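## Task

Press each drive blank that carries a blue sticker fully home until it stops and latches, without disturbing any other blank. The rack is free-standing: it may tilt only a little at most (more than that is a failure), and it must finish in its original spot.

## Robot and tools

Robot: two YAM-type arms, left_arm and right_arm, each with a parallel two-finger gripper and a wrist camera. Calibrated bases in the scene frame: left_arm at (-0.013, +0.284, +0.012) m, right_arm at (-0.052, -0.301, +0.035) m, both yawed slightly. A camera stand is fixed behind the arms. Cameras: cam_head_left, cam_head_right, cam_left_wrist, cam_right_wrist, each 672x504.

Frames: the scene frame has its origin at table-top height, midway between the nominal bases; +z is up, +x points out over the table, and left_arm sits on the +y side (this is not the image left). Printed hand positions and targets use the scene frame. Offsets in commands use the axes of that arm's own Hand target. The gripper's fingers point along its +z and open along its y. end_effector_position is the point between the pads, roughly 1 cm short of the fingertips. Reported poses may be off by a few centimetres, more at long reach.

Command row: every row has 14 numbers in [-1, 1]: dx, dy, dz, rx, ry, rz, opening for left_arm, then the same seven for right_arm, always all 14 even if one arm is idle. The six pose numbers are an offset from that arm's Hand target as it stood when the action or move began, in the Hand target's own axes; 1.0 equals 0.6 m for translation or 180 degrees for rotation, and rx, ry, rz form one rotation vector. Opening is absolute, not an offset: +1 fully open (0.094 m), -1 closed. To keep a gripper unchanged, resend its current opening; 0 means half open. Sending six zeros re-requests the current Hand target.

execute_actions(actions, cameras): actions is a list of actions; each action is up to 15 rows, one per 1/30 s step, and a short table repeats its last row. Every row in an action counts from the same start pose, not from the row before, and each new action starts from the updated Hand target, so repeating an offset keeps moving. An empty list returns state and all camera images. cameras takes names, ["all"] or [].

move(target, speed, blend, opening_speed, grip_force, blocking, cameras): target is one 14-number row or a list of up to 15 such rows; every row is an offset from the Hand targets at the move's start, not from the previous row. Straight-line paths, all arms ending together, at least 0.5 s, cut off after 10 s. speed is m/s (0.002 to 2.9, default 0.25), one value or one per target; rotation limited to twice that in rad/s. blend in metres rounds corners of a list; 0 stops at each. opening_speed is per second on the -1..+1 scale, at least 0.2. grip_force is newtons per pad, 10 to 50, per arm or shared; it persists. blocking=false returns after about 0.5 s while the move continues. The move does not avoid obstacles or the other arm. Its result adds a move: line: done, off_target, moving, held or fault, plus limits such as paced (pose clipped) or held (steps withheld). done means within 10 mm and 2 degrees; neither done nor off_target tells you about contact.

wait(seconds 0 to 10, cameras) lets time pass holding commands. stop(cameras) brakes a running move. zoom_image(camera, region [x0, y0, x1, y1], at most 504 by 504 pixels) enlarges part of the latest image. read_manual gives only licence text. finished_scene(scene) ends the current scene irreversibly; call it only once the blanks are latched and stay so without the robot.

Results: end_effector_position (m) and end_effector_quat_wxyz per arm; Hand target (last commanded pose after clipping, the base for the next offsets); grip_measured on the opening scale (reads up to about 2.5 mm wide when empty); Joint positions (last number is finger opening in m); Joint velocities, noted as within noise when still; joint torques, including gravity, with offsets and noise, joints 1 to 3 wrapping at ±28 N m; Tool commands; possibly MOTOR HOT or OVER-TEMPERATURE FAULT.

Behaviour: the controller limits each step's orientation change to 40 degrees from the measured one. Friction and weight can leave a gripper a few centimetres short; a further action, even all zeros, asks again, or send the missing distance. An arm blocked by something keeps pushing until commanded back past its gripper, which also heats motors; at 90 °C the arm folds and idles for the rest of the scene. Paths near an arm's own base can flip its shoulder; route around. Near-straight arms overshoot speed.

To avoid: fast contact and targets set far beyond the contact point both raise push force. Press the blanks slowly, aim the push straight into the slot, and back off after the latch. The rack is loose, so brace it or push gently to prevent tipping or sliding, and confirm it stays put. Never let the arms, grippers or wrist cameras collide or squeeze each other, don't strain a camera cable, and nothing may fall or be left off the table.

Each tool is called after "Request:" by a JSON object that holds its "fn" and its "kwargs".

## Session

Request:
{"fn": "execute_actions", "kwargs": {"actions": []}}

Scene clock: 0.00 s.
left_arm: end_effector_position=(+0.2984, +0.1626, +0.1430) grip_measured=+1.000 end_effector_quat_wxyz=(+0.630, +0.017, +0.745, -0.218) | right_arm: end_effector_position=(+0.2499, -0.1156, +0.2255) grip_measured=+1.000 end_effector_quat_wxyz=(+0.536, -0.103, +0.780, +0.307)
Joint positions: left_arm=[-0.352 1.314 0.055 1.147 -0.038 -0.314 0.094] | right_arm=[0.488 0.997 0.393 0.359 -0.195 0.339 0.094]
Joint velocities: within noise
Joint torques (N m): no reading
Heat: left arm: 32 °C; right arm: 31 °C.
Hand target: left_arm +0.3014, +0.1601, +0.1567; +0.646, +0.019, +0.730, -0.221 | right_arm +0.2513, -0.1167, +0.2344; +0.546, -0.106, +0.773, +0.307
Tool commands: left_gripper/opening=+1.0 right_gripper/opening=+1.0

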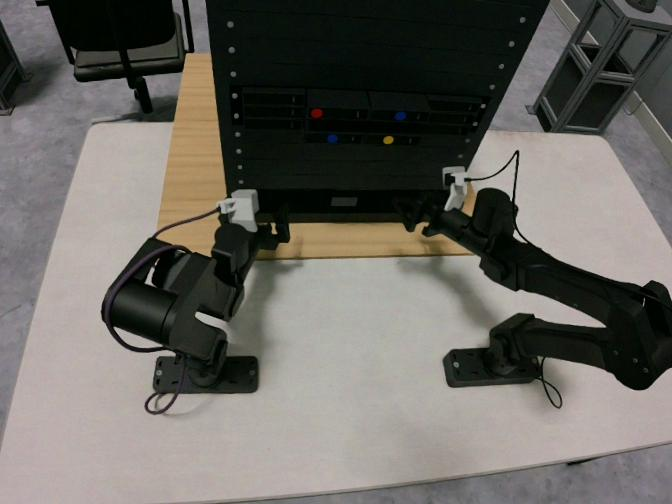

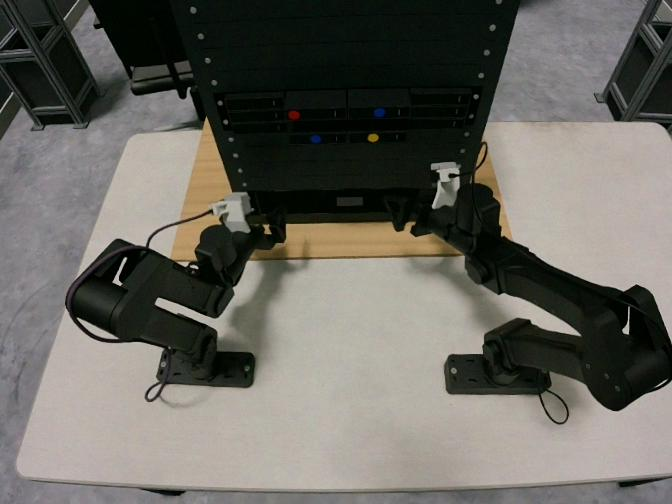

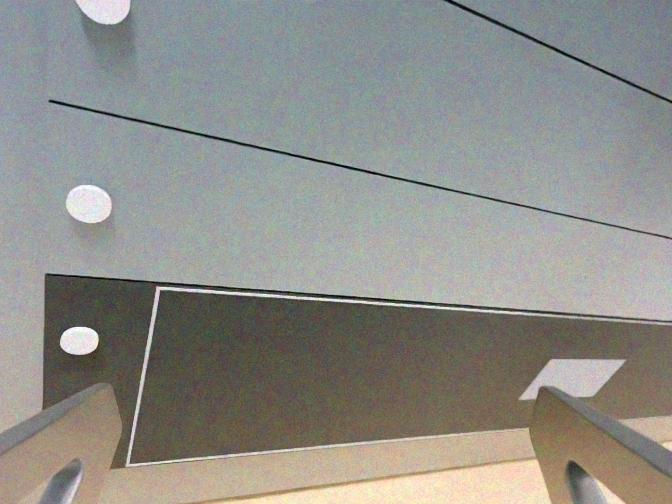

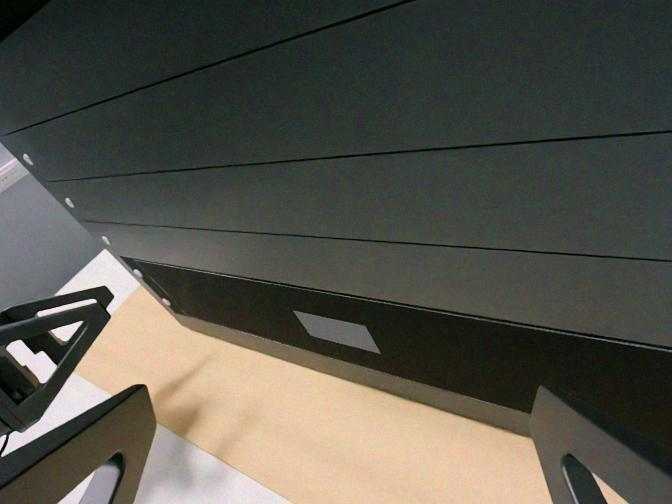

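Request:
{"fn": "zoom_image", "kwargs": {"camera": "cam_head_left", "region": [220, 70, 500, 170]}}

Request:
{"fn": "zoom_image", "kwargs": {"camera": "cam_head_right", "region": [200, 70, 490, 170]}}

Scaled by 1.800 from the camera's 672x504 image, which has a finer 960x720 frame.

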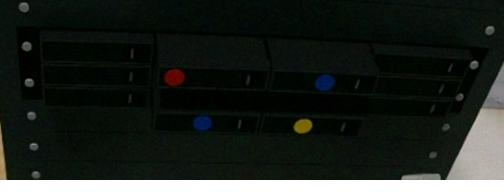

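Scaled by 1.738 from the camera's 672x504 image, which has a finer 960x720 frame.

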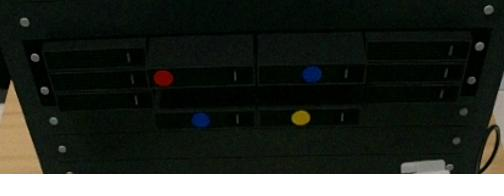

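Request:
{"fn": "move", "kwargs": {"target": [-0.304,-0.125,-0.1,-0.109,-0.038,0.0917,-1,0,0,0,0,0,0,1], "cameras": ["cam_left_wrist","cam_head_left"]}}

Scene clock: 4.87 s.
left_arm: end_effector_position=(+0.2537, +0.1575, +0.3441) grip_measured=-0.996 end_effector_quat_wxyz=(+0.706, +0.011, +0.708, +0.005) | right_arm: end_effector_position=(+0.2499, -0.1156, +0.2255) grip_measured=+1.000 end_effector_quat_wxyz=(+0.536, -0.103, +0.780, +0.307)
Joint positions: left_arm=[-0.929 0.774 0.655 0.112 -0.963 0.018 0] | right_arm=[0.488 0.997 0.393 0.359 -0.195 0.339 0.094]
Joint torques (N m): left_arm=[-0.64 0.03 9.26 1.13 -0.09 -0.12] | right_arm=[-0.05 -2.7 7.43 1.62 -0.05 -0.03]
Heat: left arm: 33 °C; right arm: 32 °C.
Hand target: left_arm +0.2518, +0.1604, +0.3568; +0.707, +0.001, +0.707, +0.000 | right_arm +0.2513, -0.1167, +0.2344; +0.546, -0.106, +0.773, +0.307
Off the commanded pose: left_arm 0.013 m, 1 deg | right_arm 0.009 m, 1 deg.
move: off_target (left_arm)
Images, in order (width x height): cam_head_left 672x504, cam_left_wrist 672x504.

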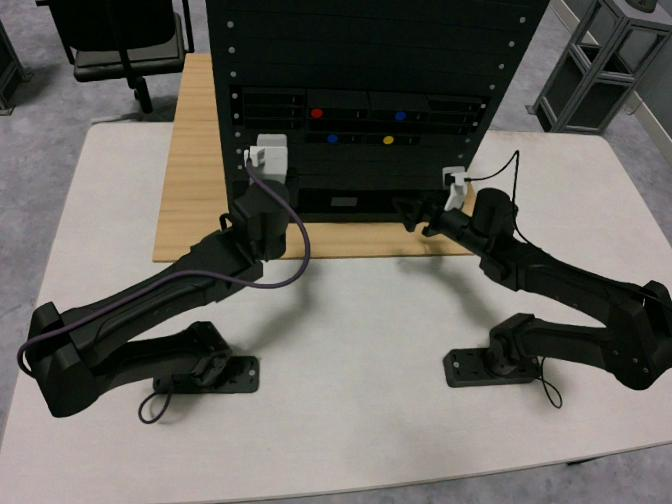

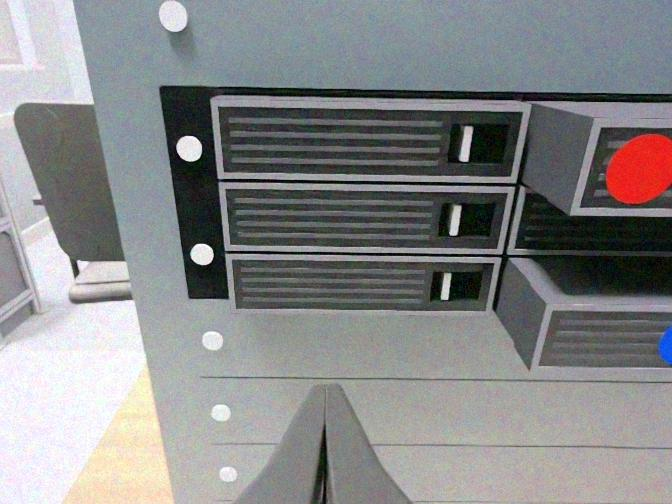

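Request:
{"fn": "move", "kwargs": {"target": [0,-0.167,0,0,0,0,-1,0,0,0,0,0,0,1], "cameras": ["cam_left_wrist"]}}

Scene clock: 8.20 s.
left_arm: end_effector_position=(+0.2501, +0.0573, +0.3302) grip_measured=-0.996 end_effector_quat_wxyz=(+0.690, +0.047, +0.721, +0.029) | right_arm: end_effector_position=(+0.2499, -0.1156, +0.2255) grip_measured=+1.000 end_effector_quat_wxyz=(+0.536, -0.103, +0.780, +0.307)
Joint positions: left_arm=[-1.174 1.168 0.824 0.222 -1.19 -0.007 0] | right_arm=[0.488 0.997 0.393 0.359 -0.195 0.339 0.094]
Joint torques (N m): left_arm=[-0.34 -2.74 9.05 2.12 -0.19 -0.03] | right_arm=[-0.05 -2.69 7.43 1.62 -0.04 -0.03]
Heat: left arm: 33 °C; right arm: 32 °C.
Hand target: left_arm +0.2517, +0.0602, +0.3568; +0.707, +0.001, +0.707, +0.000 | right_arm +0.2513, -0.1167, +0.2344; +0.546, -0.106, +0.773, +0.307
Off the commanded pose: left_arm 0.027 m, 7 deg | right_arm 0.009 m, 1 deg.
move: off_target (left_arm)
Images, in order (width x height): cam_left_wrist 672x504.

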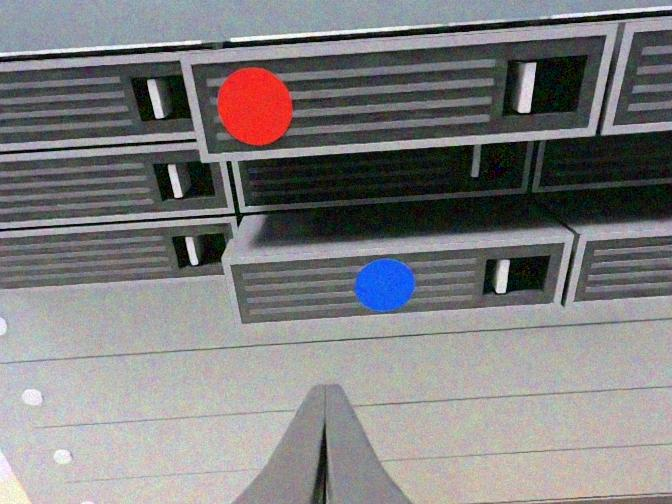

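Request:
{"fn": "move", "kwargs": {"target": [-0.02,-0.027,0,0,0,0,-1,0,0,0,0,0,0,1], "cameras": ["cam_left_wrist"]}}

Scene clock: 12.07 s.
left_arm: end_effector_position=(+0.2546, +0.0453, +0.3448) grip_measured=-0.996 end_effector_quat_wxyz=(+0.694, +0.033, +0.719, +0.028) | right_arm: end_effector_position=(+0.2499, -0.1156, +0.2255) grip_measured=+1.000 end_effector_quat_wxyz=(+0.536, -0.103, +0.780, +0.307)
Joint positions: left_arm=[-1.179 1.229 0.907 0.222 -1.213 -0.007 0] | right_arm=[0.488 0.997 0.393 0.359 -0.195 0.339 0.094]
Joint torques (N m): left_arm=[-0.68 -3.03 9.16 1.9 -0.19 0.02] | right_arm=[-0.06 -2.69 7.45 1.62 -0.04 -0.03]
Heat: left arm: 34 °C; right arm: 32 °C.
Hand target: left_arm +0.2517, +0.0440, +0.3688; +0.707, +0.001, +0.707, +0.000 | right_arm +0.2513, -0.1167, +0.2344; +0.546, -0.106, +0.773, +0.307
Off the commanded pose: left_arm 0.024 m, 5 deg | right_arm 0.009 m, 1 deg.
move: off_target (left_arm)
Images, in order (width x height): cam_left_wrist 672x504.

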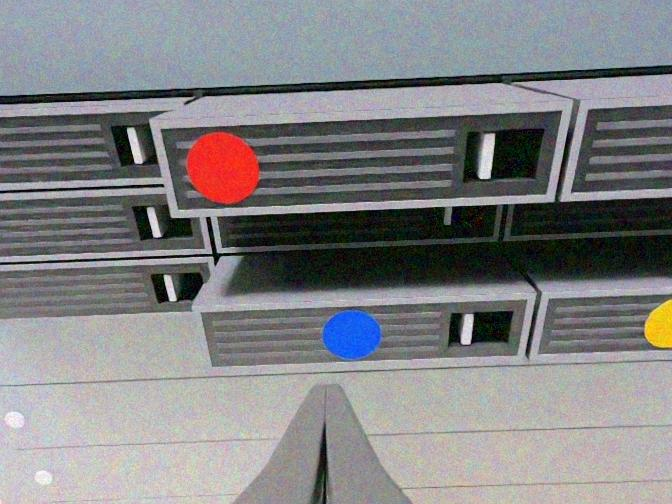

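Request:
{"fn": "move", "kwargs": {"target": [0,-0.017,0.02,0,0,0,-1,0,0,0,0,0,0,1], "cameras": ["cam_left_wrist"], "speed": 0.1}}

Scene clock: 14.97 s.
left_arm: end_effector_position=(+0.2590, +0.0332, +0.3427) grip_measured=-0.996 end_effector_quat_wxyz=(+0.692, +0.038, +0.720, +0.033) | right_arm: end_effector_position=(+0.2499, -0.1156, +0.2255) grip_measured=+1.000 end_effector_quat_wxyz=(+0.536, -0.103, +0.780, +0.307)
Joint positions: left_arm=[-1.179 1.283 0.942 0.227 -1.213 -0.007 0] | right_arm=[0.488 0.997 0.393 0.359 -0.195 0.339 0.094]
Joint torques (N m): left_arm=[0.72 -3.6 9.21 2.1 0.11 0.06] | right_arm=[-0.06 -2.7 7.45 1.63 -0.04 -0.03]
Heat: left arm: 34 °C; right arm: 32 °C.
Hand target: left_arm +0.2637, +0.0338, +0.3688; +0.707, +0.001, +0.707, +0.000 | right_arm +0.2513, -0.1167, +0.2344; +0.546, -0.106, +0.773, +0.307
Off the commanded pose: left_arm 0.027 m, 6 deg | right_arm 0.009 m, 1 deg.
move: off_target (left_arm)
Images, in order (width x height): cam_left_wrist 672x504.

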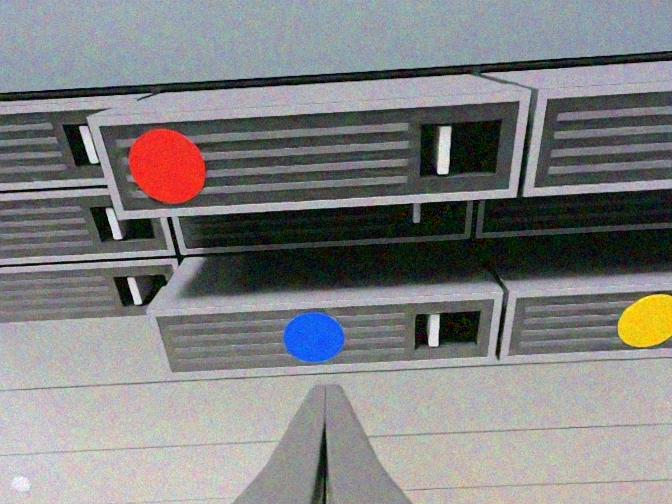

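Request:
{"fn": "move", "kwargs": {"target": [-0.006,0,0.04,0,0,0,-1,0,0,0,0,0,0,1], "cameras": ["cam_left_wrist"], "speed": 0.06}}

Scene clock: 16.57 s.
left_arm: end_effector_position=(+0.2862, +0.0379, +0.3460) grip_measured=-0.996 end_effector_quat_wxyz=(+0.690, +0.029, +0.722, +0.036) | right_arm: end_effector_position=(+0.2499, -0.1156, +0.2255) grip_measured=+1.000 end_effector_quat_wxyz=(+0.536, -0.103, +0.780, +0.307)
Joint positions: left_arm=[-1.084 1.318 0.982 0.23 -1.135 -0.004 0] | right_arm=[0.488 0.997 0.393 0.359 -0.195 0.339 0.094]
Joint torques (N m): left_arm=[0.46 -3.85 9.33 2.13 0.11 0.05] | right_arm=[-0.05 -2.71 7.45 1.61 -0.04 -0.03]
Heat: left arm: 34 °C; right arm: 32 °C.
Hand target: left_arm +0.2877, +0.0337, +0.3724; +0.707, +0.001, +0.707, +0.000 | right_arm +0.2513, -0.1167, +0.2344; +0.546, -0.106, +0.773, +0.307
Off the commanded pose: left_arm 0.027 m, 6 deg | right_arm 0.009 m, 1 deg.
move: off_target (left_arm)
Images, in order (width x height): cam_left_wrist 672x504.

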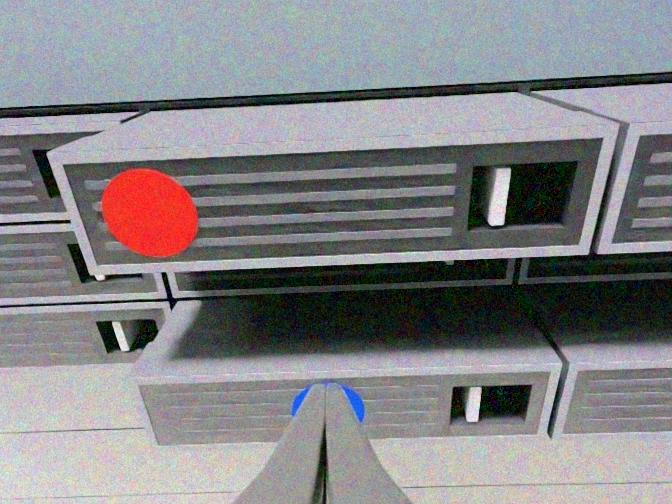

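Request:
{"fn": "move", "kwargs": {"target": [0.005,0.003,0.03,0,0,0,-1,0,0,0,0,0,0,1], "cameras": ["cam_left_wrist"], "speed": 0.05}}

Scene clock: 18.27 s.
left_arm: end_effector_position=(+0.3011, +0.0367, +0.3413) grip_measured=-0.996 end_effector_quat_wxyz=(+0.687, +0.034, +0.725, +0.033) | right_arm: end_effector_position=(+0.2499, -0.1156, +0.2255) grip_measured=+1.000 end_effector_quat_wxyz=(+0.536, -0.103, +0.780, +0.307)
Joint positions: left_arm=[-1.035 1.344 0.99 0.244 -1.075 -0.004 0] | right_arm=[0.488 0.997 0.393 0.359 -0.195 0.339 0.094]
Joint torques (N m): left_arm=[0.57 -4.08 9.31 2.21 0.13 0.05] | right_arm=[-0.03 -2.69 7.43 1.62 -0.04 -0.03]
Heat: left arm: 34 °C; right arm: 33 °C.
Hand target: left_arm +0.3057, +0.0355, +0.3694; +0.707, +0.001, +0.707, +0.000 | right_arm +0.2513, -0.1167, +0.2344; +0.546, -0.106, +0.773, +0.307
Off the commanded pose: left_arm 0.029 m, 6 deg | right_arm 0.009 m, 1 deg.
move: off_target (left_arm)
Images, in order (width x height): cam_left_wrist 672x504.

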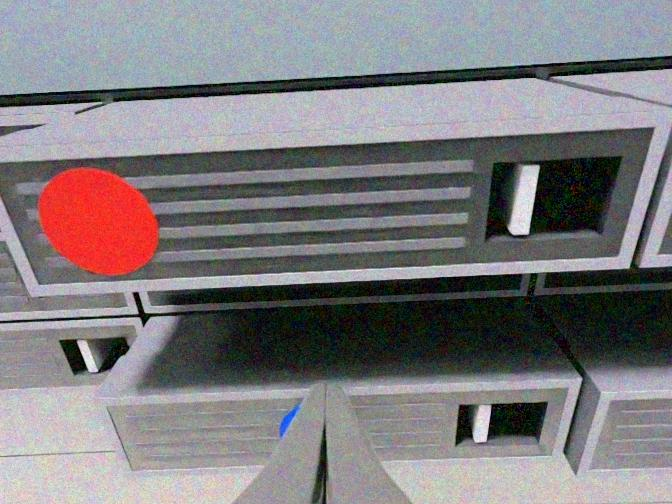

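Request:
{"fn": "move", "kwargs": {"target": [0.005,0,0.025,0,0,0,-1,0,0,0,0,0,0,1], "cameras": ["cam_left_wrist"], "speed": 0.05}}

Scene clock: 20.30 s.
left_arm: end_effector_position=(+0.3149, +0.0357, +0.3369) grip_measured=-0.996 end_effector_quat_wxyz=(+0.686, +0.034, +0.726, +0.031) | right_arm: end_effector_position=(+0.2499, -0.1156, +0.2255) grip_measured=+1.000 end_effector_quat_wxyz=(+0.536, -0.103, +0.780, +0.307)
Joint positions: left_arm=[-0.993 1.375 1 0.262 -1.031 -0.004 0] | right_arm=[0.488 0.997 0.393 0.359 -0.195 0.339 0.094]
Joint torques (N m): left_arm=[0.69 -4.34 9.37 2.26 0.13 0.05] | right_arm=[-0.06 -2.7 7.45 1.63 -0.04 -0.03]
Heat: left arm: 34 °C; right arm: 33 °C.
Hand target: left_arm +0.3207, +0.0355, +0.3664; +0.707, +0.001, +0.707, +0.000 | right_arm +0.2513, -0.1167, +0.2344; +0.546, -0.106, +0.773, +0.307
Off the commanded pose: left_arm 0.030 m, 6 deg | right_arm 0.009 m, 1 deg.
move: off_target (left_arm)
Images, in order (width x height): cam_left_wrist 672x504.

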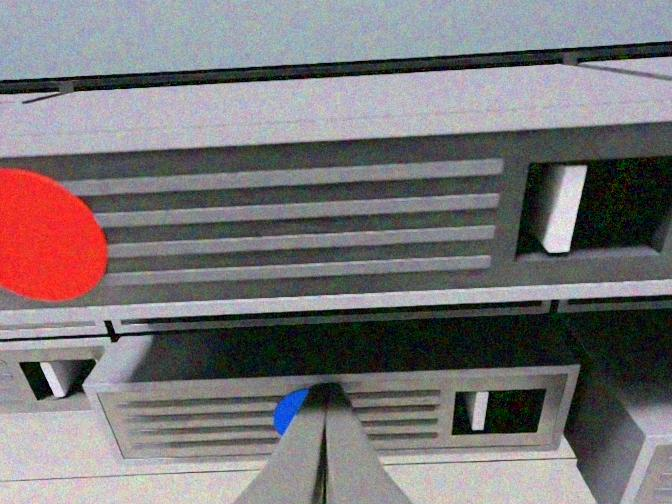

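Request:
{"fn": "move", "kwargs": {"target": [0.002,0,0.02,0,0,0,-1,0,0,0,0,0,0,1], "cameras": ["cam_left_wrist"], "speed": 0.05}}

Scene clock: 21.83 s.
left_arm: end_effector_position=(+0.3251, +0.0364, +0.3360) grip_measured=-0.996 end_effector_quat_wxyz=(+0.685, +0.031, +0.727, +0.032) | right_arm: end_effector_position=(+0.2499, -0.1156, +0.2255) grip_measured=+1.000 end_effector_quat_wxyz=(+0.536, -0.103, +0.780, +0.307)
Joint positions: left_arm=[-0.964 1.398 1.016 0.271 -1.008 -0.004 0] | right_arm=[0.488 0.997 0.393 0.359 -0.195 0.339 0.094]
Joint torques (N m): left_arm=[1.09 -4.26 9.47 2.29 0.18 0.06] | right_arm=[-0.05 -2.7 7.43 1.62 -0.04 -0.03]
Heat: left arm: 34 °C; right arm: 33 °C.
Hand target: left_arm +0.3327, +0.0355, +0.3651; +0.707, +0.001, +0.707, +0.000 | right_arm +0.2513, -0.1167, +0.2344; +0.546, -0.106, +0.773, +0.307
Off the commanded pose: left_arm 0.030 m, 6 deg | right_arm 0.009 m, 1 deg.
move: off_target (left_arm)
Images, in order (width x height): cam_left_wrist 672x504.

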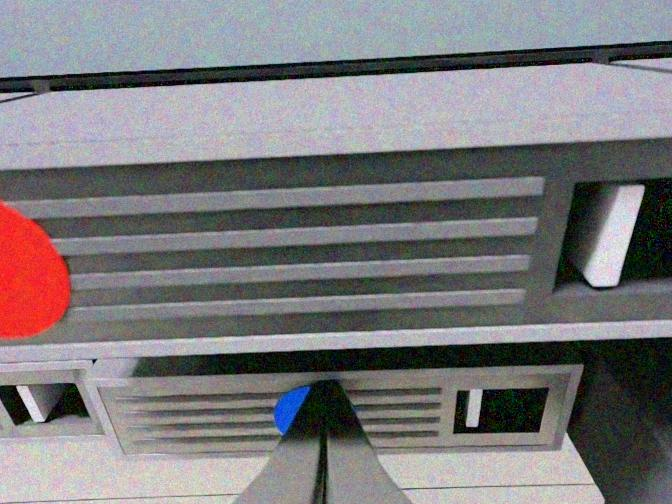

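Request:
{"fn": "move", "kwargs": {"target": [0,0,0.013,0,0,0,-1,0,0,0,0,0,0,1], "cameras": ["cam_left_wrist"], "speed": 0.05}}

Request:
{"fn": "move", "kwargs": {"target": [0,0,0.013,0,0,0,-1,0,0,0,0,0,0,1], "cameras": ["cam_left_wrist"], "speed": 0.05}}

Scene clock: 23.50 s.
left_arm: end_effector_position=(+0.3321, +0.0361, +0.3355) grip_measured=-0.996 end_effector_quat_wxyz=(+0.684, +0.031, +0.728, +0.031) | right_arm: end_effector_position=(+0.2499, -0.1156, +0.2255) grip_measured=+1.000 end_effector_quat_wxyz=(+0.536, -0.103, +0.780, +0.307)
Joint positions: left_arm=[-0.944 1.413 1.028 0.275 -0.986 -0.004 0] | right_arm=[0.488 0.997 0.393 0.359 -0.195 0.339 0.094]
Joint torques (N m): left_arm=[1.21 -4.27 9.54 2.31 0.17 0.08] | right_arm=[-0.03 -2.67 7.45 1.62 -0.04 -0.04]
Heat: left arm: 35 °C; right arm: 33 °C.
Hand target: left_arm +0.3405, +0.0355, +0.3651; +0.707, +0.001, +0.707, +0.000 | right_arm +0.2513, -0.1167, +0.2344; +0.546, -0.106, +0.773, +0.307
Off the commanded pose: left_arm 0.031 m, 6 deg | right_arm 0.009 m, 1 deg.
move: off_target (left_arm)
Images, in order (width x height): cam_left_wrist 672x504.

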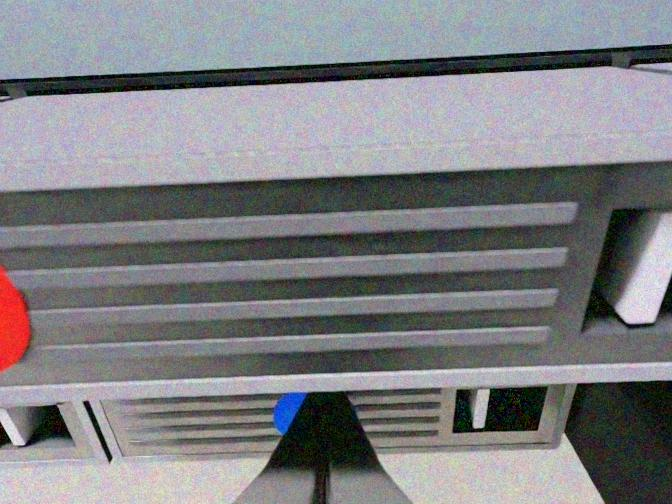

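Scene clock: 24.50 s.
left_arm: end_effector_position=(+0.3324, +0.0357, +0.3362) grip_measured=-0.996 end_effector_quat_wxyz=(+0.685, +0.031, +0.727, +0.031) | right_arm: end_effector_position=(+0.2499, -0.1156, +0.2255) grip_measured=+1.000 end_effector_quat_wxyz=(+0.536, -0.103, +0.780, +0.307)
Joint positions: left_arm=[-0.944 1.415 1.031 0.275 -0.986 -0.002 0] | right_arm=[0.488 0.997 0.393 0.359 -0.195 0.339 0.094]
Joint torques (N m): left_arm=[2.93 -3.32 10.26 2.36 0.36 0.06] | right_arm=[-0.05 -2.69 7.42 1.62 -0.04 -0.03]
Heat: left arm: 35 °C; right arm: 33 °C.
Hand target: left_arm +0.3483, +0.0354, +0.3651; +0.707, +0.001, +0.707, +0.000 | right_arm +0.2513, -0.1167, +0.2344; +0.546, -0.106, +0.773, +0.307
Off the commanded pose: left_arm 0.033 m, 6 deg | right_arm 0.009 m, 1 deg.
move: off_target (left_arm)
Images, in order (width x height): cam_left_wrist 672x504.

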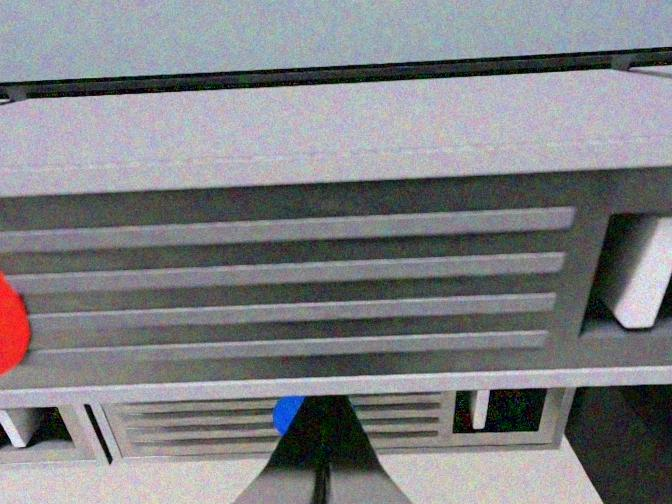

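Request:
{"fn": "move", "kwargs": {"target": [0,0,0.013,0,0,0,-1,0,0,0,0,0,0,1], "speed": 0.05}}

Request:
{"fn": "move", "kwargs": {"target": [0,0,-0.13,0,0,0,-1,0,0,0,0,0,0,1], "cameras": ["cam_left_wrist"]}}

Scene clock: 26.03 s.
left_arm: end_effector_position=(+0.3328, +0.0362, +0.3362) grip_measured=-0.996 end_effector_quat_wxyz=(+0.685, +0.031, +0.727, +0.032) | right_arm: end_effector_position=(+0.2499, -0.1156, +0.2255) grip_measured=+1.000 end_effector_quat_wxyz=(+0.536, -0.103, +0.780, +0.307)
Joint positions: left_arm=[-0.943 1.415 1.031 0.275 -0.986 -0.001 0] | right_arm=[0.488 0.997 0.393 0.359 -0.195 0.339 0.094]
Joint torques (N m): left_arm=[4.56 -2.4 10.92 2.43 0.57 0.09] | right_arm=[-0.05 -2.7 7.43 1.62 -0.04 -0.03]
Heat: left arm: 35 °C; right arm: 33 °C.
Hand target: left_arm +0.3561, +0.0354, +0.3651; +0.707, +0.001, +0.707, +0.000 | right_arm +0.2513, -0.1167, +0.2344; +0.546, -0.106, +0.773, +0.307
Off the commanded pose: left_arm 0.037 m, 6 deg | right_arm 0.009 m, 1 deg.
move: off_target (left_arm)

Scene clock: 27.43 s.
left_arm: end_effector_position=(+0.2802, +0.0257, +0.3525) grip_measured=-0.996 end_effector_quat_wxyz=(+0.697, +0.029, +0.716, +0.012) | right_arm: end_effector_position=(+0.2499, -0.1156, +0.2255) grip_measured=+1.000 end_effector_quat_wxyz=(+0.536, -0.103, +0.780, +0.307)
Joint positions: left_arm=[-1.113 1.329 0.991 0.275 -1.132 0.001 0] | right_arm=[0.488 0.997 0.393 0.359 -0.195 0.339 0.094]
Joint torques (N m): left_arm=[-0.24 -5.78 5.81 1.84 -0.11 -0.03] | right_arm=[-0.03 -2.69 7.43 1.62 -0.04 -0.03]
Heat: left arm: 35 °C; right arm: 33 °C.
Hand target: left_arm +0.2781, +0.0355, +0.3652; +0.707, +0.001, +0.707, +0.000 | right_arm +0.2513, -0.1167, +0.2344; +0.546, -0.106, +0.773, +0.307
Off the commanded pose: left_arm 0.016 m, 4 deg | right_arm 0.009 m, 1 deg.
move: off_target (left_arm)
Images, in order (width x height): cam_left_wrist 672x504.

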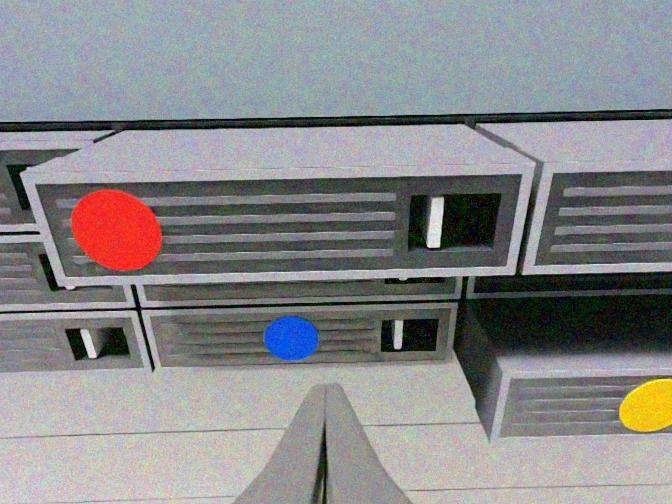

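Request:
{"fn": "move", "kwargs": {"target": [0,0.2,-0.1,0,0,0,-1,-0.267,0.2,-0.058,0.19,-0.1045,-0.0925,-1], "cameras": ["cam_right_wrist","cam_head_left"]}}

Scene clock: 31.57 s.
left_arm: end_effector_position=(+0.2213, +0.1550, +0.3677) grip_measured=-0.996 end_effector_quat_wxyz=(+0.711, -0.006, +0.703, -0.003) | right_arm: end_effector_position=(+0.2246, -0.0668, +0.4194) grip_measured=-0.985 end_effector_quat_wxyz=(+0.703, -0.012, +0.711, -0.001)
Joint positions: left_arm=[-1.139 0.735 0.721 0.043 -1.185 0.015 0] | right_arm=[1.212 1.219 1.067 0.126 1.157 0.006 0.001]
Joint torques (N m): left_arm=[-0.7 0.18 5.91 0.96 -0.08 -0.07] | right_arm=[0.17 -3.47 8.91 1.2 0.09 -0.14]
Heat: left arm: 34 °C; right arm: 33 °C.
Hand target: left_arm +0.2182, +0.1556, +0.3653; +0.707, +0.001, +0.707, +0.000 | right_arm +0.2256, -0.0699, +0.4305; +0.707, +0.000, +0.707, +0.000
Off the commanded pose: left_arm 0.004 m, 1 deg | right_arm 0.012 m, 2 deg.
move: off_target (right_arm)
Images, in order (width x height): cam_head_left 672x504, cam_right_wrist 672x504.

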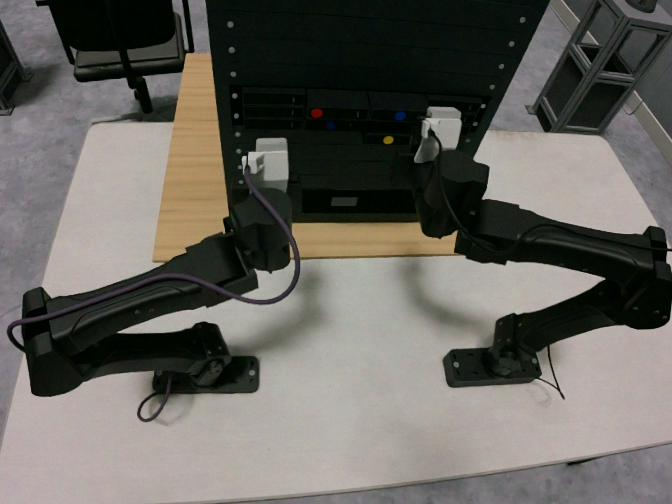

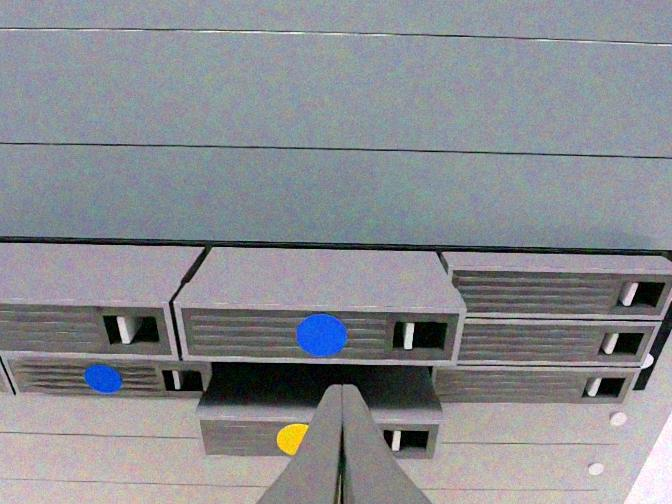

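Request:
{"fn": "move", "kwargs": {"target": [0,0,0,0,0,0,-1,0.03,0.008,0.055,0,0,0,-1], "cameras": ["cam_right_wrist"], "speed": 0.12}}

Scene clock: 33.77 s.
left_arm: end_effector_position=(+0.2213, +0.1550, +0.3675) grip_measured=-0.996 end_effector_quat_wxyz=(+0.711, -0.005, +0.703, -0.002) | right_arm: end_effector_position=(+0.2589, -0.0670, +0.4027) grip_measured=-0.985 end_effector_quat_wxyz=(+0.698, -0.012, +0.716, -0.017)
Joint positions: left_arm=[-1.139 0.735 0.721 0.041 -1.185 0.015 0] | right_arm=[1.1 1.29 1.067 0.169 1.069 0.006 0.001]
Joint torques (N m): left_arm=[-0.75 0.23 6.05 0.96 -0.08 -0.06] | right_arm=[-0.34 -4.31 7.04 1.74 -0.06 -0.11]
Heat: left arm: 34 °C; right arm: 33 °C.
Hand target: left_arm +0.2182, +0.1556, +0.3653; +0.707, +0.001, +0.707, +0.000 | right_arm +0.2586, -0.0651, +0.4125; +0.707, +0.000, +0.707, +0.000
Off the commanded pose: left_arm 0.004 m, 1 deg | right_arm 0.010 m, 3 deg.
move: off_target (right_arm)
Images, in order (width x height): cam_right_wrist 672x504.

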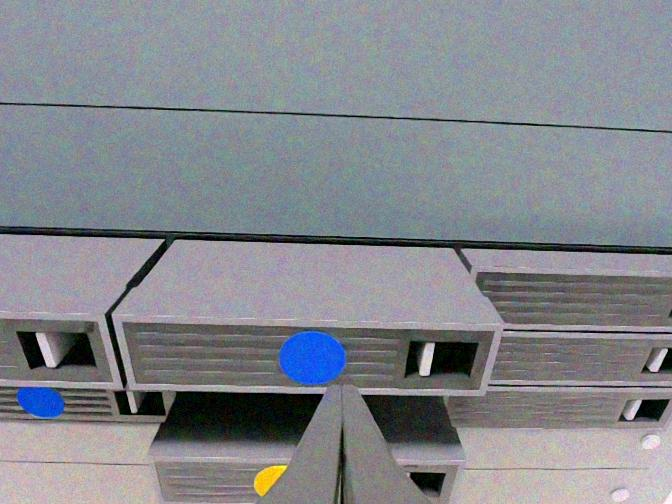

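Request:
{"fn": "move", "kwargs": {"target": [0,0,0,0,0,0,-1,0.0,0.008,0.085,0,0,0,-1], "cameras": ["cam_right_wrist"], "speed": 0.08}}

Scene clock: 35.70 s.
left_arm: end_effector_position=(+0.2213, +0.1550, +0.3675) grip_measured=-0.996 end_effector_quat_wxyz=(+0.711, -0.005, +0.703, -0.002) | right_arm: end_effector_position=(+0.3069, -0.0625, +0.3904) grip_measured=-0.985 end_effector_quat_wxyz=(+0.690, -0.020, +0.723, -0.021)
Joint positions: left_arm=[-1.139 0.735 0.721 0.041 -1.185 0.015 0] | right_arm=[0.965 1.405 1.128 0.198 0.929 0.005 0.001]
Joint torques (N m): left_arm=[-0.73 0.23 6.04 0.96 -0.09 -0.05] | right_arm=[-0.5 -5.12 9.54 1.84 -0.07 -0.11]
Heat: left arm: 34 °C; right arm: 34 °C.
Hand target: left_arm +0.2182, +0.1556, +0.3653; +0.707, +0.001, +0.707, +0.000 | right_arm +0.3096, -0.0603, +0.4125; +0.707, +0.000, +0.707, +0.000
Off the commanded pose: left_arm 0.004 m, 1 deg | right_arm 0.022 m, 4 deg.
move: off_target (right_arm)
Images, in order (width x height): cam_right_wrist 672x504.

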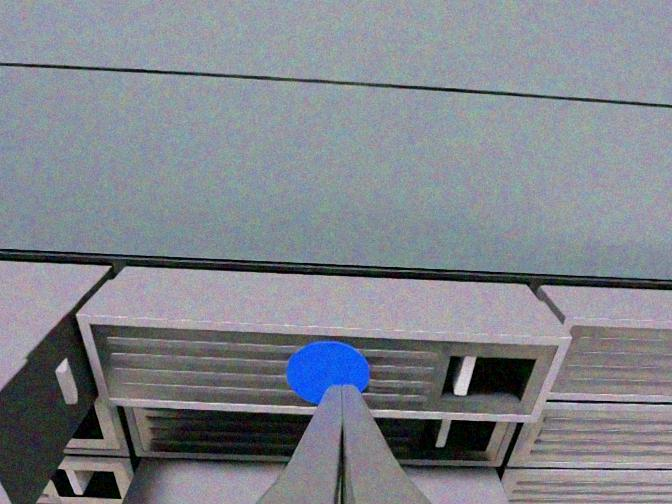

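Request:
{"fn": "move", "kwargs": {"target": [0,0,0,0,0,0,-1,-0.017,0,0.037,0,0,0,-1], "cameras": ["cam_right_wrist"], "speed": 0.08}}

Scene clock: 37.30 s.
left_arm: end_effector_position=(+0.2213, +0.1550, +0.3675) grip_measured=-0.996 end_effector_quat_wxyz=(+0.711, -0.005, +0.703, -0.002) | right_arm: end_effector_position=(+0.3155, -0.0599, +0.3992) grip_measured=-0.985 end_effector_quat_wxyz=(+0.693, -0.015, +0.721, -0.018)
Joint positions: left_arm=[-1.139 0.735 0.721 0.041 -1.185 0.015 0] | right_arm=[0.948 1.432 1.177 0.19 0.914 0.005 0.001]
Joint torques (N m): left_arm=[-0.73 0.23 6 0.96 -0.08 -0.07] | right_arm=[-3.29 -3.89 12.1 1.63 -0.36 -0.13]
Heat: left arm: 34 °C; right arm: 34 °C.
Hand target: left_arm +0.2182, +0.1556, +0.3653; +0.707, +0.001, +0.707, +0.000 | right_arm +0.3318, -0.0603, +0.4227; +0.707, +0.000, +0.707, +0.000
Off the commanded pose: left_arm 0.004 m, 1 deg | right_arm 0.029 m, 4 deg.
move: off_target (right_arm)
Images, in order (width x height): cam_right_wrist 672x504.

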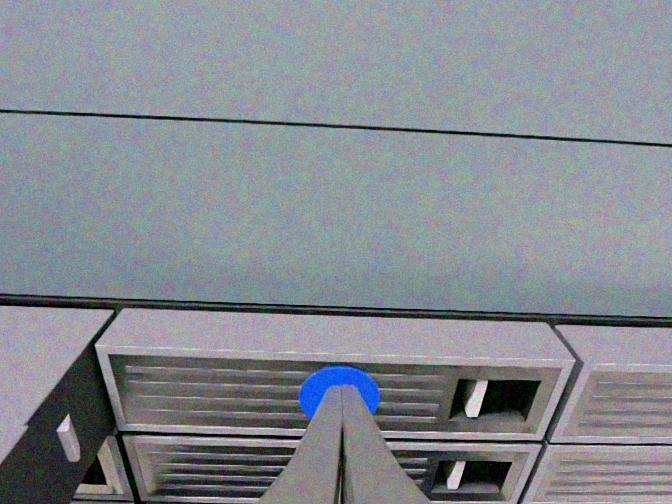

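Request:
{"fn": "move", "kwargs": {"target": [0,0,0,0,0,0,-1,0,0,0.02,0,0,0,-1], "cameras": ["cam_right_wrist"], "speed": 0.05}}

Request:
{"fn": "move", "kwargs": {"target": [0,0,0,0,0,0,-1,0,0,0.013,0,0,0,-1], "cameras": ["cam_right_wrist"], "speed": 0.05}}

Scene clock: 38.87 s.
left_arm: end_effector_position=(+0.2213, +0.1550, +0.3675) grip_measured=-0.996 end_effector_quat_wxyz=(+0.711, -0.005, +0.703, -0.002) | right_arm: end_effector_position=(+0.3162, -0.0596, +0.3993) grip_measured=-0.985 end_effector_quat_wxyz=(+0.691, -0.017, +0.723, -0.021)
Joint positions: left_arm=[-1.139 0.735 0.721 0.041 -1.185 0.015 0] | right_arm=[0.948 1.437 1.188 0.175 0.917 0.005 0.001]
Joint torques (N m): left_arm=[-0.75 0.2 6.04 0.97 -0.09 -0.08] | right_arm=[-5.78 -2.66 12.67 1.85 -0.66 -0.14]
Heat: left arm: 34 °C; right arm: 34 °C.
Hand target: left_arm +0.2182, +0.1556, +0.3653; +0.707, +0.001, +0.707, +0.000 | right_arm +0.3438, -0.0603, +0.4227; +0.707, +0.000, +0.707, +0.000
Off the commanded pose: left_arm 0.004 m, 1 deg | right_arm 0.036 m, 4 deg.
move: off_target (right_arm)
Images, in order (width x height): cam_right_wrist 672x504.

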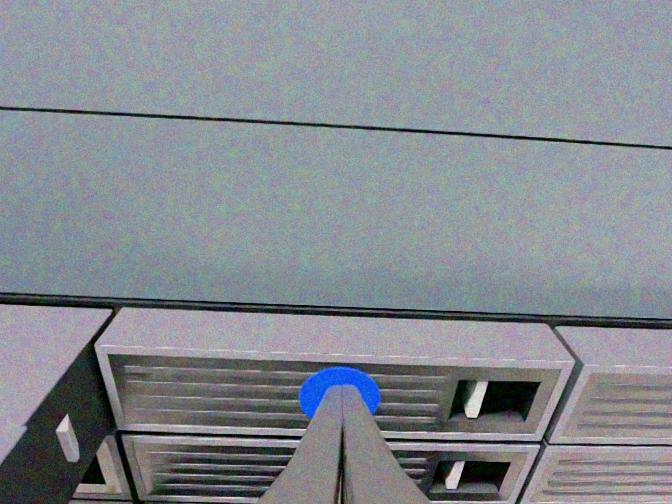

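Scene clock: 40.03 s.
left_arm: end_effector_position=(+0.2213, +0.1550, +0.3675) grip_measured=-0.996 end_effector_quat_wxyz=(+0.711, -0.005, +0.703, -0.002) | right_arm: end_effector_position=(+0.3164, -0.0596, +0.3995) grip_measured=-0.985 end_effector_quat_wxyz=(+0.689, -0.018, +0.724, -0.024)
Joint positions: left_arm=[-1.139 0.735 0.721 0.041 -1.185 0.015 0] | right_arm=[0.948 1.438 1.194 0.164 0.918 0.005 0.001]
Joint torques (N m): left_arm=[-0.72 0.28 6.01 0.96 -0.07 -0.07] | right_arm=[-7.31 -1.91 12.98 1.99 -0.82 -0.12]
Heat: left arm: 34 °C; right arm: 35 °C.
Hand target: left_arm +0.2182, +0.1556, +0.3653; +0.707, +0.001, +0.707, +0.000 | right_arm +0.3516, -0.0603, +0.4227; +0.707, +0.000, +0.707, +0.000
Off the commanded pose: left_arm 0.004 m, 1 deg | right_arm 0.042 m, 4 deg.
move: off_target (right_arm)
Images, in order (width x height): cam_right_wrist 672x504.

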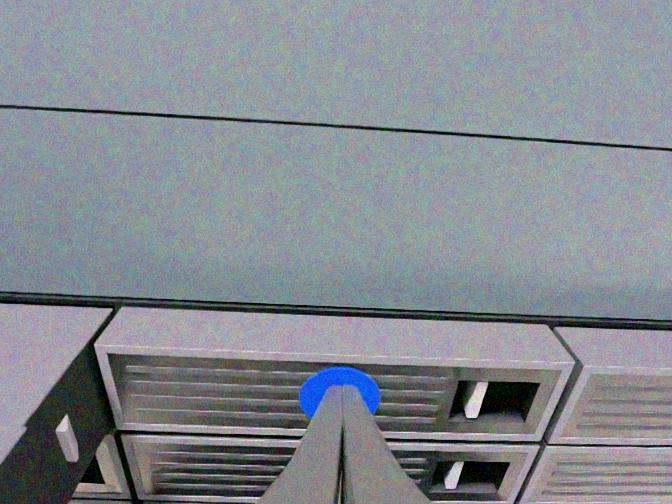

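Hard stop; flush. Retreat and check.

Request:
{"fn": "move", "kwargs": {"target": [0,0,0,0,0,0,-1,0,-0.01,-0.22,0,0,0,-1], "cameras": ["cam_right_wrist","cam_head_left","cam_head_right","cam_left_wrist"]}}

Scene clock: 41.83 s.
left_arm: end_effector_position=(+0.2213, +0.1550, +0.3675) grip_measured=-0.996 end_effector_quat_wxyz=(+0.711, -0.005, +0.703, -0.002) | right_arm: end_effector_position=(+0.2209, -0.0587, +0.4230) grip_measured=-0.985 end_effector_quat_wxyz=(+0.707, -0.005, +0.707, +0.006)
Joint positions: left_arm=[-1.139 0.735 0.721 0.041 -1.185 0.015 0] | right_arm=[1.238 1.244 1.081 0.166 1.185 -0.001 0.001]
Joint torques (N m): left_arm=[-0.72 0.21 5.98 0.99 -0.08 -0.07] | right_arm=[0.25 -5.29 5.5 1.1 0.03 -0.06]
Heat: left arm: 34 °C; right arm: 35 °C.
Hand target: left_arm +0.2182, +0.1556, +0.3653; +0.707, +0.001, +0.707, +0.000 | right_arm +0.2196, -0.0663, +0.4227; +0.707, +0.000, +0.707, +0.000
Off the commanded pose: left_arm 0.004 m, 1 deg | right_arm 0.008 m, 1 deg.
move: done

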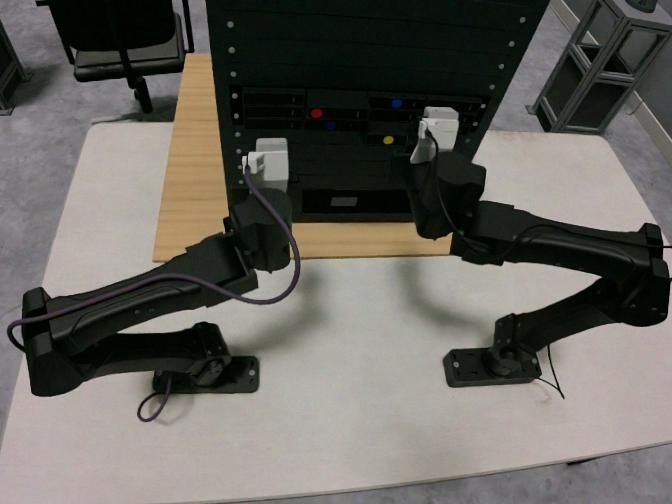

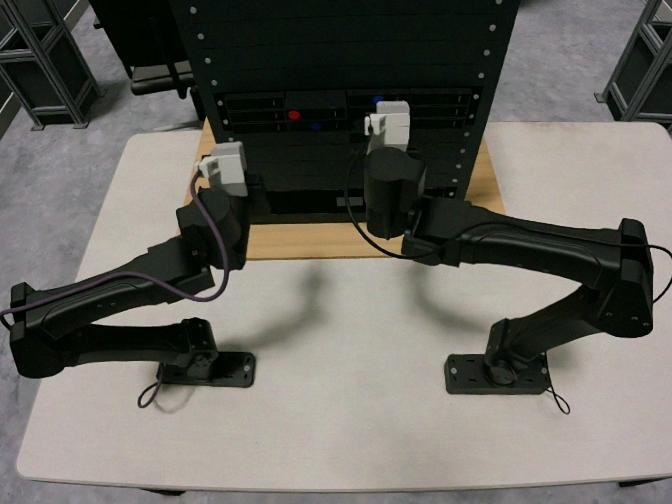

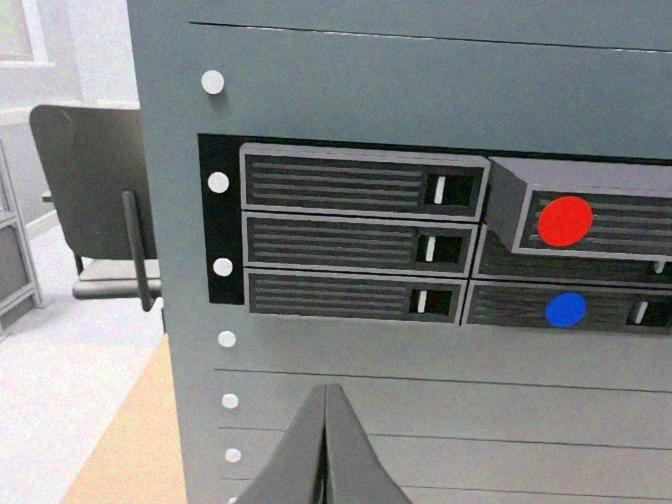

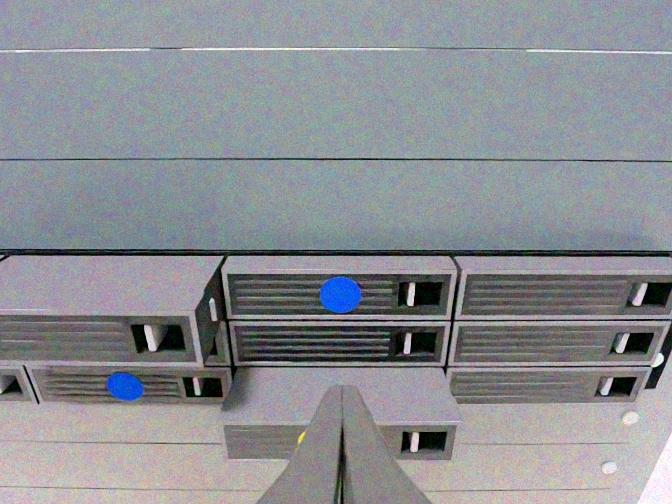

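Request:
{"fn": "finished_scene", "kwargs": {"scene": 1}}

The scene is finished: the task was done.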